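# Place the green block into the blue tray

## Task

Move the green block so it ends up inside the blue tray, paying no attention to any signs near it.

## Robot and tools

Robot: two arms, left_arm and right_arm, each ending in a parallel two-finger gripper. In the scene frame the origin sits at table-top height midway between the arms' nominal bases, +z points up and +x points out over the table. left_arm is on the +y side; these names do not match image sides. Calibrated bases: left_arm at (+0.003, +0.288, 0) m with quat_wxyz (+1.000, 0, 0, -0.015); right_arm at (-0.049, -0.370, 0) m with quat_wxyz (+0.999, 0, 0, -0.034).

Frames: every hand pose, velocity, target and wrist-camera pose is given in that arm's own base frame. Fixed cameras and the table use the scene frame. end_effector_position (metres) is the point between the finger pads, roughly 1 cm short of the fingertips; end_effector_quat_wxyz is its orientation. Fingers point along the gripper's +z and close along its y. Reported poses can be off by a few centimetres, more at long reach.

The 14-number row (used by execute_actions and move): numbers 1-7 are left_arm dx, dy, dz, rx, ry, rz, opening; numbers 8-14 are the same for right_arm. Always send all 14, each in [-1, 1], even if one arm stays still. dx..rz are an offset, not a pose: they count from that arm's Hand target as it stood when the action or move began, along the arm's own base axes, and the rotation (rx, ry, rz form one rotation vector) turns about the Hand target's position. Scale: 1.0 equals 0.6 m or 180 degrees. A translation longer than 1.0 may be shortened along its direction. Opening is absolute: +1 fully open (0.094 m), -1 closed. To hold a gripper as it is, resend its current opening; 0 is a real half-open command. Sending six zeros re-asks for the current Hand target.

execute_actions(actions, cameras): actions is a list of actions; each action is a table of up to 15 rows, one per 1/30 s step, and a short table repeats its final row to fill 15 steps. Every row is measured from the pose at the start of that action, not from the prior row, so repeating an offset keeps moving further. Images are returned only if actions is [] or cameras requests them.

move(target, speed, blend, opening_speed, grip_force, blocking, cameras): target is one 14-number row or a list of up to 15 rows; all rows are offsets from the same starting Hand targets. Straight-line paths, all finishing together, min 0.5 s, cut off at 10 s. speed: m/s per arm path, 0.002 to 4.3, default 0.25 (rotation up to twice that in rad/s); one value or one per target. blend: corner rounding radius in m for lists, default 0 (full stop at each point). opening_speed: rate on the -1..+1 scale per second, at least 0.2. grip_force: newtons per pad, 10 to 50, one value or one per arm; persists; lower values close slowly. blocking=false returns after about 0.5 s while motion continues. Paths do not avoid obstacles or the other arm. The result adds a move: line giving the ending (done, off_target, moving, held, fault) and limits (limits=paced means the pose was clipped, limits=held means steps were withheld). done means within 10 mm and 2 degrees; neither done nor off_target tells you about contact.

wait(seconds 0 to 10): lets time pass holding last commands; ends early if a running move finishes. stop(): brakes the current move. zoom_image(camera, region=[x0, y0, x1, y1]): enlarges part of a camera's latest image, pixel coords from top-left, at most 504 by 504; camera one of cam_high, cam_low, cam_over, cam_left_wrist, cam_right_wrist. read_manual(section "licences"): URDF licence text only. finished_scene(scene=1): ends the scene permanently.

Cameras available: cam_high, cam_over, cam_left_wrist, cam_right_wrist, each 672x504. Wrist images can lag while the arm moves.

Result lines: Hand target is the last commanded pose after clipping; next offsets start there. The gripper often rests a bit short of it because of friction and weight; a new command (even zeros) re-requests it, and a remaining gap can be sent as an extra offset. grip_measured is the measured finger opening on the command scale (empty reads up to ~2.5 mm wide; on a squeezed hard part up to ~3 mm narrower than the part). Joint velocities may say within noise or be omitted. Joint torques include arm weight and are noisy. Tool commands shows current gripper commands.

Control notes: orientation commands are clipped to within 40 degrees of the measured orientation each step. Faster moves lag and overshoot more, especially with the arm stretched. Avoid paths near an arm's own base, which can flip its shoulder; go around. A blocked arm keeps pushing until commanded back past its gripper. To release, command an opening well above grip_measured. Close slowly on fragile items.

Avoid: knocking or dropping anything off the table or leaving it there (fails the task); any contact or squeeze between the two arms or grippers (can end the scene); fast impacts, hard presses and long drops; letting go of moving parts. Motors heat when holding loads, stretching out, or pushing unreachably: MOTOR HOT appears at 85 °C, and at 100 °C the arm faults and falls for 30 to 60 s or more.

Each tool is called after "Request:" as name([rows], argument=value, ...), one row to a line, values as JSON.

## Session

Request:
execute_actions(actions=[])

Scene clock: 0.00 s.
left_arm: end_effector_position=(+0.4892, +0.2423, +0.3834) grip_measured=+1.000 end_effector_quat_wxyz=(+0.558, -0.111, +0.670, +0.477) | right_arm: end_effector_position=(+0.7612, -0.0403, +0.2008) grip_measured=+1.000 end_effector_quat_wxyz=(+0.447, -0.287, +0.837, -0.133)
Joint positions: left_arm=[0.284 1.251 0.852 0.493 -0.585 0.596 0.094] | right_arm=[-0.074 1.873 1.525 -0.255 -0.096 -0.685 0.094]
Joint velocities: within noise
Joint torques (N m): no reading
Heat: left arm: hottest elbow 26 °C; right arm: hottest shoulder 25 °C.
Hand target: left_arm +0.4919, +0.2431, +0.3998; +0.569, -0.115, +0.659, +0.478 | right_arm +0.7695, -0.0409, +0.2202; +0.462, -0.285, +0.828, -0.139
Tool commands: left_gripper/opening=+1.0 right_gripper/opening=+1.0

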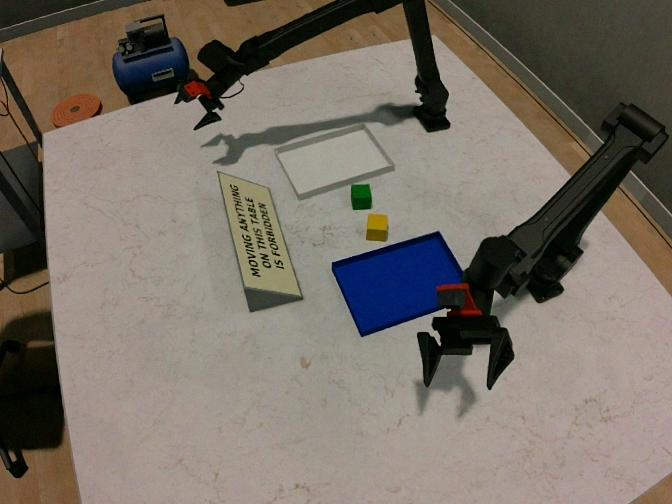

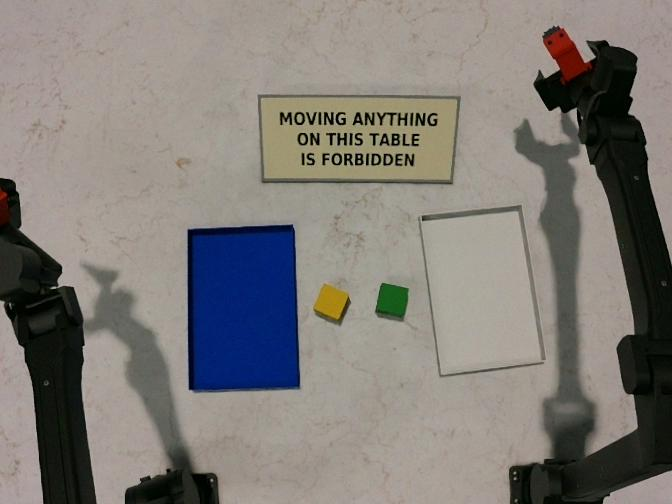

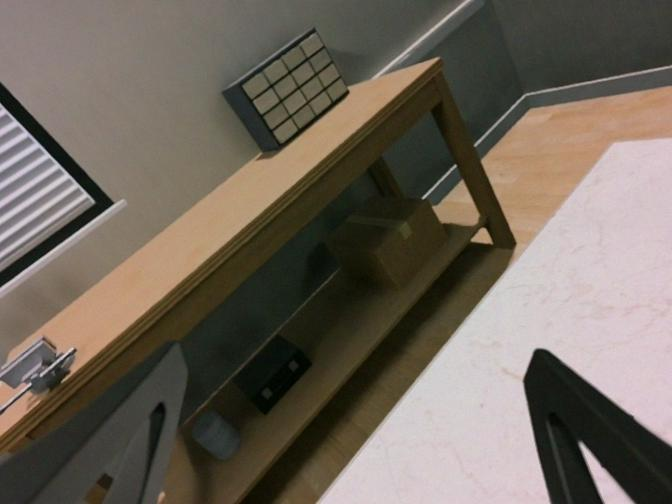

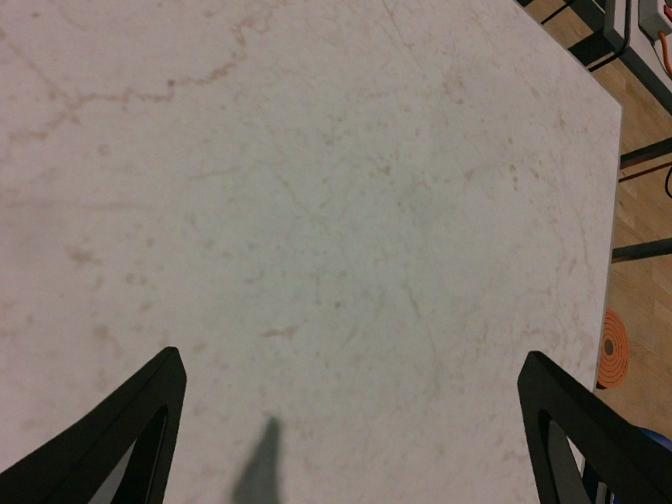

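Request:
zoom_image(camera="cam_over", region=[300, 260, 430, 340])

Scaled by 3.877.

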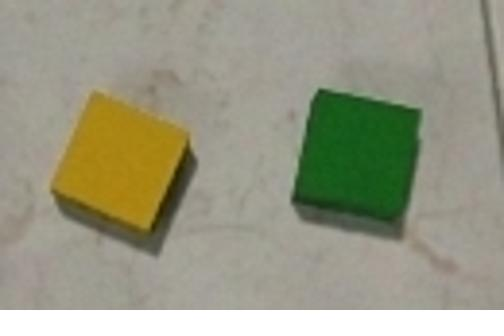

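Request:
move(target=[0,0,0,0,0,0,1,-0.6725,0.5123,-0.1,0.130,0.304,-0.257,0.5], speed=0.5, cameras=["cam_right_wrist","cam_over","cam_high"])

Scene clock: 56.70 s.
left_arm: end_effector_position=(+0.4892, +0.2423, +0.3834) grip_measured=+1.000 end_effector_quat_wxyz=(+0.558, -0.111, +0.670, +0.477) | right_arm: end_effector_position=(+0.3710, +0.2681, +0.1578) grip_measured=+0.502 end_effector_quat_wxyz=(+0.003, +0.104, +0.995, +0.001)
Joint positions: left_arm=[0.284 1.251 0.852 0.493 -0.585 0.596 0.094] | right_arm=[0.627 1.568 1.293 -1.29 0.002 0.836 0.071]
Joint torques (N m): left_arm=[-0.56 -7.59 9.55 2.11 -0.02 0.03] | right_arm=[-0.38 -12.98 8.35 -0.02 -0.11 0.12]
Heat: left arm: hottest elbow 32 °C; right arm: hottest elbow 32 °C.
Hand target: left_arm +0.4919, +0.2431, +0.3998; +0.569, -0.115, +0.659, +0.478 | right_arm +0.3662, +0.2664, +0.1604; +0.000, +0.111, +0.994, +0.001
Off the commanded pose: left_arm 0.017 m, 2 deg | right_arm 0.006 m, 1 deg.
move: off_target (left_arm)
camera_calibration:
cam_right_wrist: T_world_to_cam=[[-0.214835, -0.976403, -0.021962, 0.350419], [-0.793371, 0.16136, 0.586963, 0.194886], [-0.569569, 0.143524, -0.809316, 0.408959], [0, 0, 0, 1]] pos_world=[0.46283, 0.252008, 0.224281]
Images, in order (width x height): cam_high 672x504, cam_over 672x504, cam_right_wrist 672x504.

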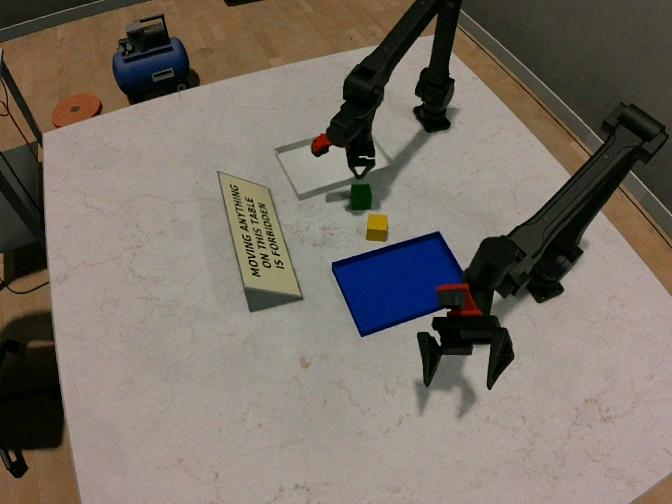

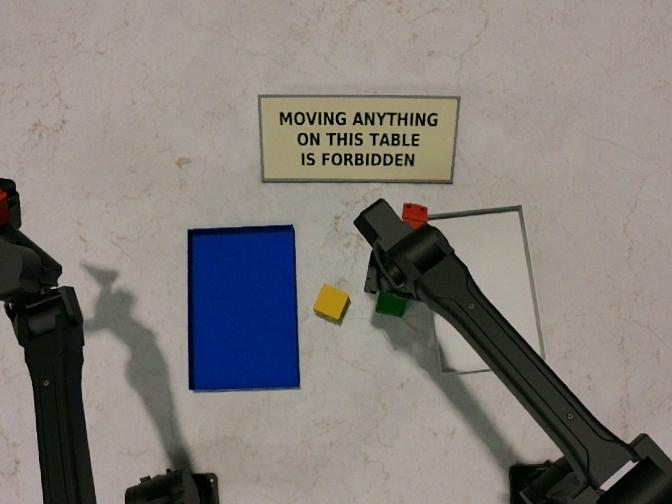

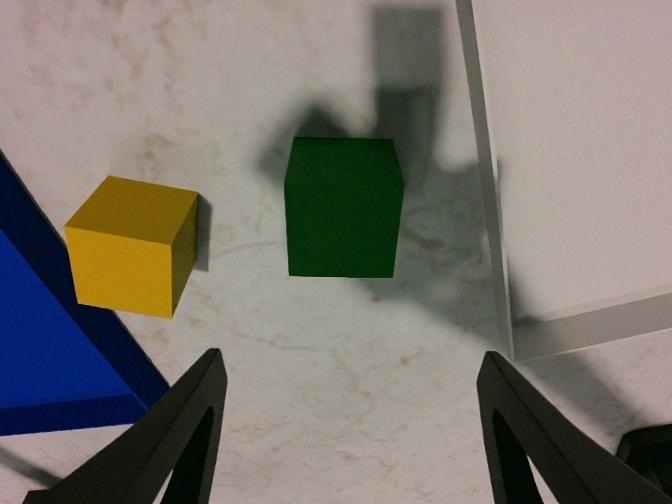

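Request:
move([
  [0,0,0,0,0,0,1,-0.0303,0.011,-0.125,0,0,0,0.65],
  [0,0,0,0,0,0,1,-0.0303,0.011,-0.2207,0,0,0,0.65],
], speed=[0.25,0.12], blend=0.015, cameras=["cam_right_wrist"])

Scene clock: 87.27 s.
left_arm: end_effector_position=(+0.4892, +0.2423, +0.3834) grip_measured=+1.000 end_effector_quat_wxyz=(+0.558, -0.111, +0.670, +0.477) | right_arm: end_effector_position=(+0.3506, +0.2693, +0.0353) grip_measured=+0.648 end_effector_quat_wxyz=(+0.003, +0.108, +0.994, +0.002)
Joint positions: left_arm=[0.284 1.251 0.852 0.493 -0.585 0.596 0.094] | right_arm=[0.656 1.669 1.063 -0.958 0.001 0.873 0.077]
Joint torques (N m): left_arm=[-1.14 -7.06 9.43 1.94 0.03 0.06] | right_arm=[-0.15 -10.64 7.28 0.87 -0.08 0.12]
Heat: left arm: hottest elbow 34 °C; right arm: hottest shoulder 29 °C.
Hand target: left_arm +0.4919, +0.2431, +0.3998; +0.569, -0.115, +0.659, +0.478 | right_arm +0.3479, +0.2730, +0.0279; +0.000, +0.111, +0.994, +0.001
Off the commanded pose: left_arm 0.017 m, 2 deg | right_arm 0.009 m, 0 deg.
move: off_target (left_arm)
camera_calibration:
cam_right_wrist: T_world_to_cam=[[-0.222655, -0.974614, -0.0234904, 0.346894], [-0.791923, 0.166761, 0.587408, 0.248353], [-0.568579, 0.149392, -0.80895, 0.29621], [0, 0, 0, 1]] pos_world=[0.442333, 0.252421, 0.101882]
Images, in order (width x height): cam_right_wrist 672x504.

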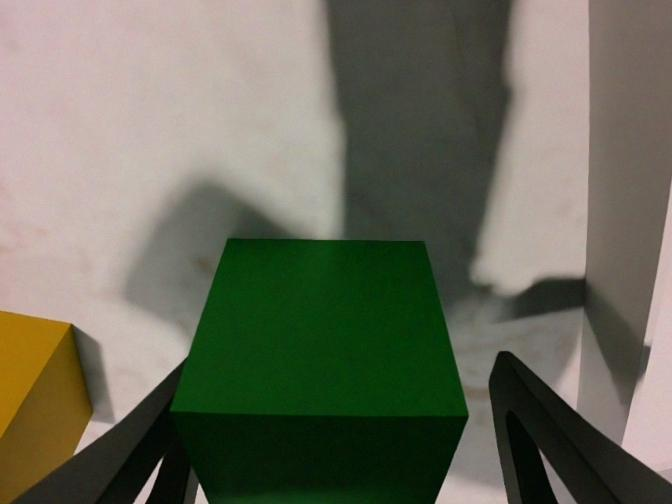

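Request:
move([
  [0,0,0,0,0,0,1,-0.0098,0.0142,-0.008,0,0,0,0.65],
  [0,0,0,0,0,0,1,-0.0098,0.0142,-0.008,0,0,0,-0.1],
  [0,0,0,0,0,0,1,-0.0098,0.0142,0.15,0,0,0,-0.1],
], speed=[0.1,0.1,0.2], opening_speed=1.0, cameras=["cam_right_wrist","cam_over"])

Scene clock: 103.23 s.
left_arm: end_effector_position=(+0.4892, +0.2423, +0.3834) grip_measured=+1.000 end_effector_quat_wxyz=(+0.558, -0.111, +0.670, +0.477) | right_arm: end_effector_position=(+0.3299, +0.2656, +0.0966) grip_measured=+0.047 end_effector_quat_wxyz=(-0.017, +0.109, +0.994, -0.018)
Joint positions: left_arm=[0.284 1.251 0.852 0.493 -0.585 0.596 0.094] | right_arm=[0.679 1.574 1.128 -1.174 0.001 0.897 0.049]
Joint torques (N m): left_arm=[-1.08 -7.12 9.55 2.07 -0.01 0] | right_arm=[0.03 -12.22 12.45 -0.18 -0.08 0.11]
Heat: left arm: hottest elbow 34 °C; right arm: hottest elbow 29 °C.
Hand target: left_arm +0.4919, +0.2431, +0.3998; +0.569, -0.115, +0.659, +0.478 | right_arm +0.3420, +0.2816, +0.1179; +0.000, +0.111, +0.994, +0.000
Off the commanded pose: left_arm 0.017 m, 2 deg | right_arm 0.029 m, 3 deg.
move: off_target (left_arm, right_arm); target 2's new opening was sent with right_arm's hand 0.011 m and 1 deg from that target
camera_calibration:
cam_right_wrist: T_world_to_cam=[[-0.22344, -0.974508, 0.0201981, 0.336143], [-0.765686, 0.188308, 0.615032, 0.179553], [-0.603158, 0.121957, -0.788243, 0.351205], [0, 0, 0, 1]] pos_world=[0.424421, 0.250931, 0.159615]
Images, in order (width x height): cam_over 672x504, cam_right_wrist 672x504.

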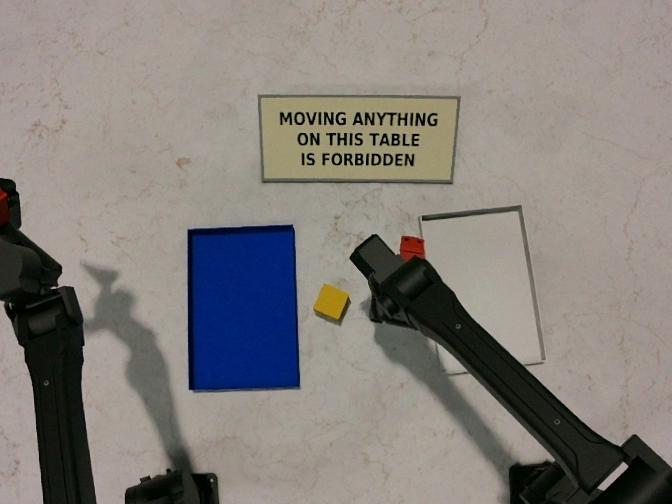

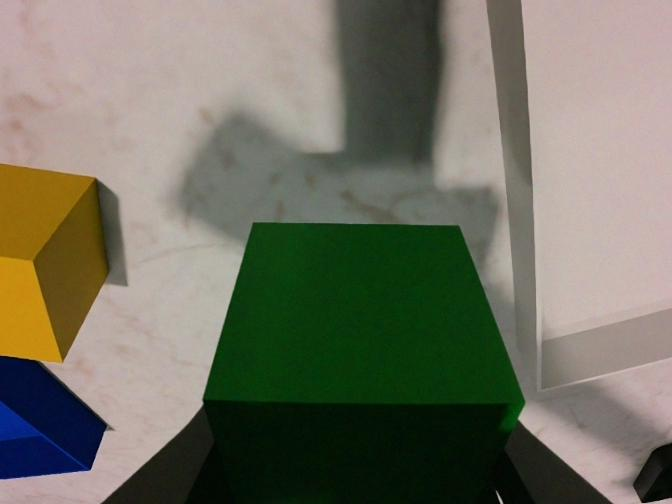

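Request:
move([
  [0,0,0,0,0,0,1,0,0.05,0.1,0,0,0,-0.1],
  [0,0,0,0,0,0,1,-0.0167,0.42,0.1035,0,0,0,-0.1],
], speed=0.25, blend=0.03, cameras=["cam_right_wrist","cam_over","cam_high"])

Scene clock: 116.60 s.
left_arm: end_effector_position=(+0.4892, +0.2423, +0.3834) grip_measured=+1.000 end_effector_quat_wxyz=(+0.558, -0.111, +0.670, +0.477) | right_arm: end_effector_position=(+0.3228, +0.5187, +0.1654) grip_measured=+0.047 end_effector_quat_wxyz=(-0.009, +0.104, +0.994, -0.015)
Joint positions: left_arm=[0.284 1.251 0.852 0.493 -0.585 0.596 0.094] | right_arm=[1.014 1.994 1.904 -1.516 -0.003 1.222 0.049]
Joint torques (N m): left_arm=[-0.85 -7.41 9.22 2 0.02 0] | right_arm=[-0.44 -17.26 14.48 -0.2 0.11 0.13]
Heat: left arm: hottest elbow 35 °C; right arm: hottest elbow 30 °C.
Hand target: left_arm +0.4919, +0.2431, +0.3998; +0.569, -0.115, +0.659, +0.478 | right_arm +0.3319, +0.5336, +0.1800; +0.000, +0.111, +0.994, +0.000
Off the commanded pose: left_arm 0.017 m, 2 deg | right_arm 0.023 m, 2 deg.
move: off_target (left_arm, right_arm)
camera_calibration:
cam_right_wrist: T_world_to_cam=[[-0.213967, -0.976746, 0.0135922, 0.578996], [-0.777021, 0.178615, 0.603602, 0.0947545], [-0.591994, 0.11859, -0.79717, 0.370011], [0, 0, 0, 1]] pos_world=[0.416557, 0.504728, 0.229898]
Images, in order (width x height): cam_high 672x504, cam_over 672x504, cam_right_wrist 672x504.

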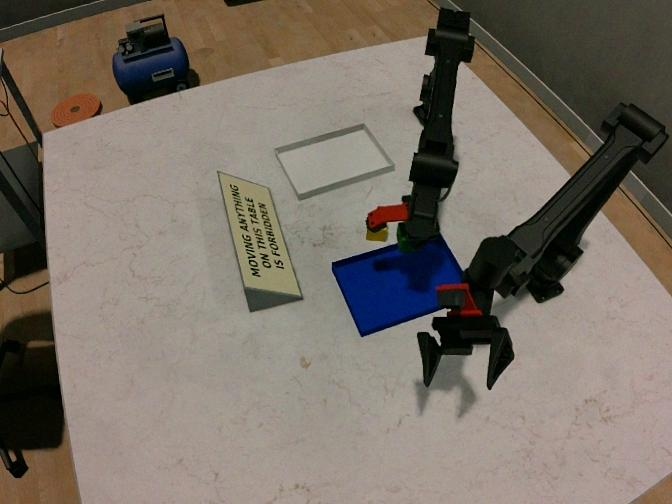

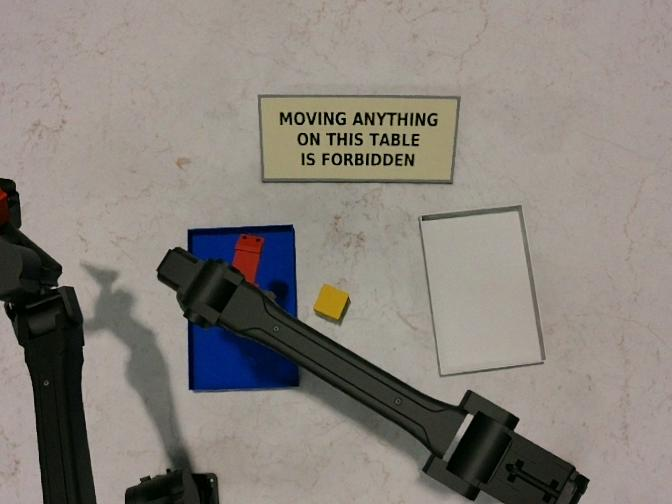

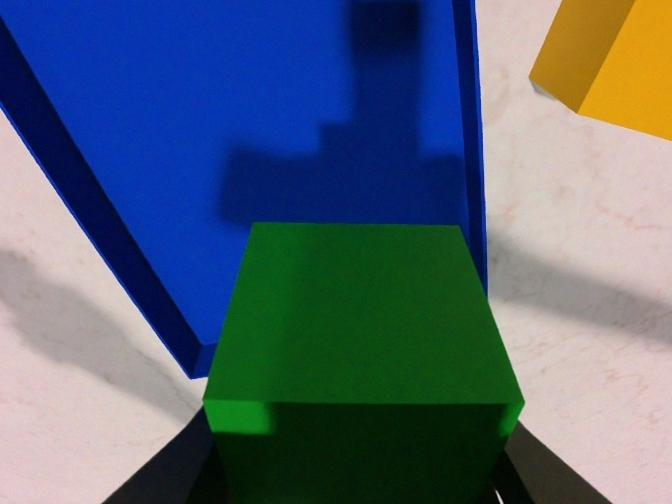

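Request:
move([
  [0,0,0,0,0,0,1,0,0.044,-0.08,0,0,0,-0.1],
  [0,0,0,0,0,0,1,0,0.044,-0.208,0,0,0,-0.1],
], speed=[0.2,0.12], blend=0.02, cameras=["cam_right_wrist"])

Scene clock: 132.27 s.
left_arm: end_effector_position=(+0.4892, +0.2423, +0.3834) grip_measured=+1.000 end_effector_quat_wxyz=(+0.558, -0.111, +0.670, +0.477) | right_arm: end_effector_position=(+0.3360, +0.5546, +0.0620) grip_measured=+0.047 end_effector_quat_wxyz=(-0.001, +0.108, +0.994, +0.000)
Joint positions: left_arm=[0.284 1.251 0.852 0.493 -0.585 0.596 0.094] | right_arm=[1.026 2.133 1.856 -1.294 -0.003 1.243 0.049]
Joint torques (N m): left_arm=[-1.32 -7.71 9.31 2.17 -0.02 -0.01] | right_arm=[-0.09 -19.19 8.84 0.85 0.11 0.12]
Heat: left arm: hottest elbow 35 °C; right arm: hottest elbow 31 °C.
Hand target: left_arm +0.4919, +0.2431, +0.3998; +0.569, -0.115, +0.659, +0.478 | right_arm +0.3320, +0.5600, +0.0552; +0.000, +0.111, +0.994, +0.000
Off the commanded pose: left_arm 0.017 m, 2 deg | right_arm 0.010 m, 0 deg.
move: off_target (left_arm)
camera_calibration:
cam_right_wrist: T_world_to_cam=[[-0.223209, -0.974581, -0.0192474, 0.622207], [-0.786736, 0.168459, 0.593858, 0.170479], [-0.57552, 0.147697, -0.804339, 0.269855], [0, 0, 0, 1]] pos_world=[0.428311, 0.537815, 0.127791]
Images, in order (width x height): cam_right_wrist 672x504.

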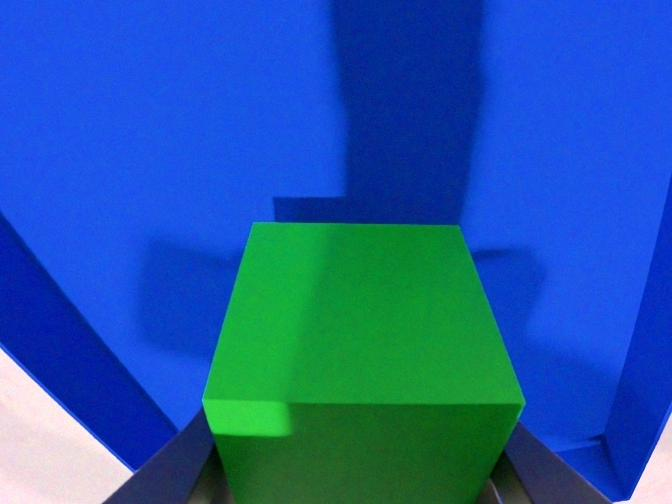

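Request:
move(target=[0,0,0,0,0,0,1,0,0,-0.045,0,0,0,-0.1], speed=0.06, cameras=["cam_right_wrist"])

Scene clock: 138.23 s.
left_arm: end_effector_position=(+0.4892, +0.2423, +0.3834) grip_measured=+1.000 end_effector_quat_wxyz=(+0.558, -0.111, +0.670, +0.477) | right_arm: end_effector_position=(+0.3376, +0.5572, +0.0431) grip_measured=+0.047 end_effector_quat_wxyz=(+0.002, +0.110, +0.994, +0.007)
Joint positions: left_arm=[0.284 1.251 0.852 0.493 -0.585 0.596 0.094] | right_arm=[1.026 2.147 1.827 -1.236 -0.003 1.246 0.049]
Joint torques (N m): left_arm=[-0.62 -7.06 9.35 2 0.01 0.04] | right_arm=[-0.03 -17.96 8.38 0.84 0.08 0.1]
Heat: left arm: hottest elbow 35 °C; right arm: hottest elbow 31 °C.
Hand target: left_arm +0.4919, +0.2431, +0.3998; +0.569, -0.115, +0.659, +0.478 | right_arm +0.3319, +0.5599, +0.0281; +0.000, +0.111, +0.994, +0.000
Off the commanded pose: left_arm 0.017 m, 2 deg | right_arm 0.016 m, 1 deg.
move: off_target (left_arm, right_arm)
camera_calibration:
cam_right_wrist: T_world_to_cam=[[-0.225195, -0.973722, -0.0339588, 0.625577], [-0.791337, 0.162459, 0.5894, 0.187652], [-0.568395, 0.159603, -0.807127, 0.24624], [0, 0, 0, 1]] pos_world=[0.429334, 0.539352, 0.109389]
Images, in order (width x height): cam_right_wrist 672x504.

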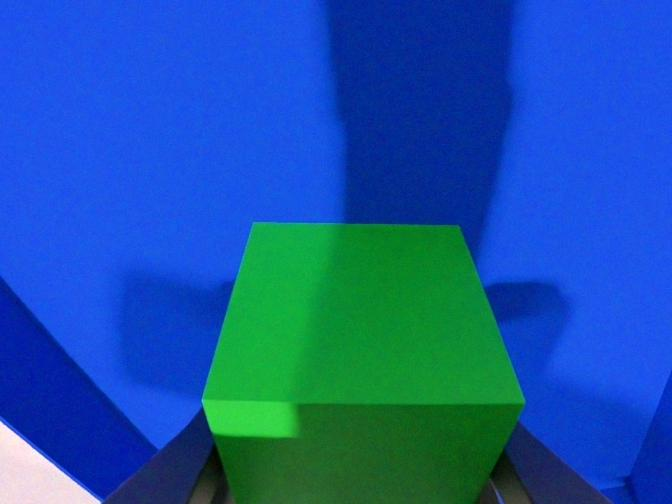

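Request:
move(target=[0,0,0,0,0,0,1,0,0,-0.017,0,0,0,-0.1], speed=0.05, cameras=["cam_right_wrist"])

Scene clock: 143.83 s.
left_arm: end_effector_position=(+0.4892, +0.2423, +0.3834) grip_measured=+1.000 end_effector_quat_wxyz=(+0.558, -0.111, +0.670, +0.477) | right_arm: end_effector_position=(+0.3389, +0.5593, +0.0425) grip_measured=+0.047 end_effector_quat_wxyz=(+0.004, +0.110, +0.994, +0.012)
Joint positions: left_arm=[0.284 1.251 0.852 0.493 -0.585 0.596 0.094] | right_arm=[1.026 2.147 1.825 -1.223 -0.002 1.246 0.049]
Joint torques (N m): left_arm=[-0.79 -6.89 9.25 2.03 -0.01 0] | right_arm=[0.03 -17.67 7.56 1.17 0.1 0.11]
Heat: left arm: hottest elbow 35 °C; right arm: hottest elbow 31 °C.
Hand target: left_arm +0.4919, +0.2431, +0.3998; +0.569, -0.115, +0.659, +0.478 | right_arm +0.3320, +0.5600, +0.0180; +0.000, +0.111, +0.994, +0.000
Off the commanded pose: left_arm 0.017 m, 2 deg | right_arm 0.026 m, 1 deg.
move: off_target (left_arm, right_arm)
camera_calibration:
cam_right_wrist: T_world_to_cam=[[-0.224949, -0.97336, -0.0443767, 0.627999], [-0.794909, 0.156988, 0.586067, 0.193123], [-0.563487, 0.16711, -0.809047, 0.240409], [0, 0, 0, 1]] pos_world=[0.43025, 0.540776, 0.109187]
Images, in order (width x height): cam_right_wrist 672x504.

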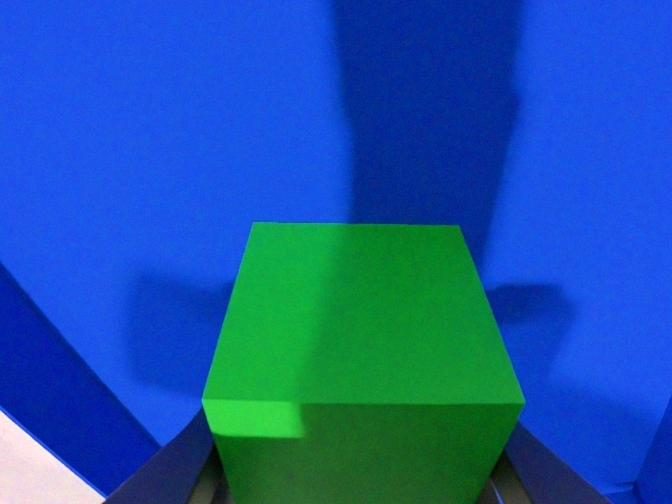

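Request:
move([
  [0,0,0,0,0,0,1,0.008,0,0.035,0,0,0,-0.1],
  [0,0,0,0,0,0,1,0.008,0,0.035,0,0,0,0.5],
  [0,0,0,0,0,0,1,0.008,0,0.25,0,0,0,0.5],
], speed=[0.1,0.1,0.2], opening_speed=1.0, cameras=["cam_right_wrist","cam_high"])

Scene clock: 151.53 s.
left_arm: end_effector_position=(+0.4892, +0.2423, +0.3834) grip_measured=+1.000 end_effector_quat_wxyz=(+0.558, -0.111, +0.670, +0.477) | right_arm: end_effector_position=(+0.3313, +0.5466, +0.1479) grip_measured=+0.498 end_effector_quat_wxyz=(-0.010, +0.110, +0.994, -0.019)
Joint positions: left_arm=[0.284 1.251 0.852 0.493 -0.585 0.596 0.094] | right_arm=[1.026 2.091 2.014 -1.536 -0.002 1.246 0.07]
Joint torques (N m): left_arm=[-0.44 -7.24 9.37 2.07 0.01 -0.01] | right_arm=[-0.5 -19.49 13.83 -0.12 0.06 0.05]
Heat: left arm: hottest elbow 36 °C; right arm: hottest elbow 31 °C.
Hand target: left_arm +0.4919, +0.2431, +0.3998; +0.569, -0.115, +0.659, +0.478 | right_arm +0.3368, +0.5600, +0.1680; +0.000, +0.111, +0.994, +0.001
Off the commanded pose: left_arm 0.017 m, 2 deg | right_arm 0.025 m, 3 deg.
move: off_target (left_arm, right_arm)
camera_calibration:
cam_right_wrist: T_world_to_cam=[[-0.225412, -0.974024, 0.0215845, 0.609412], [-0.77345, 0.192378, 0.603958, 0.0981745], [-0.592423, 0.119445, -0.796723, 0.357269], [0, 0, 0, 1]] pos_world=[0.424956, 0.532022, 0.212197]
Images, in order (width x height): cam_high 672x504, cam_right_wrist 672x504.

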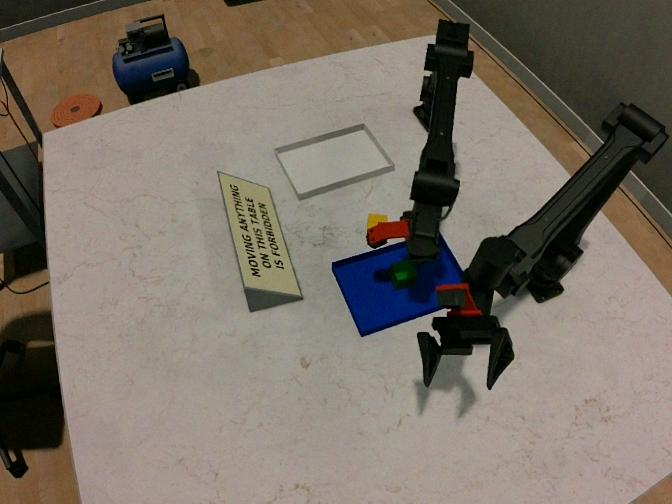

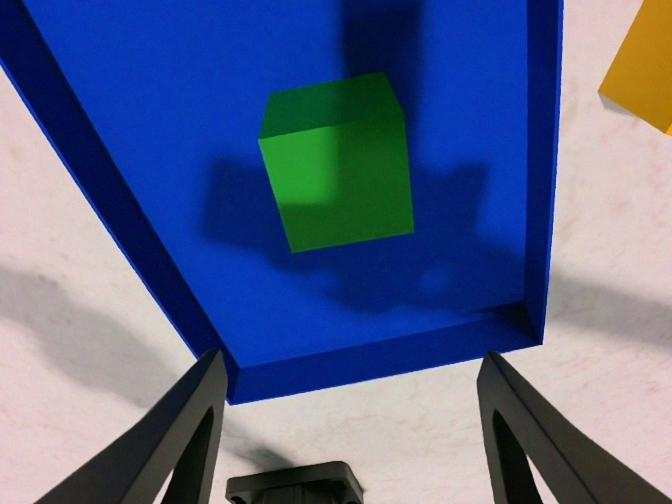

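The block is sitting in the blue tray and the gripper has let go.

Request:
finished_scene()

The scene is finished: the task was done.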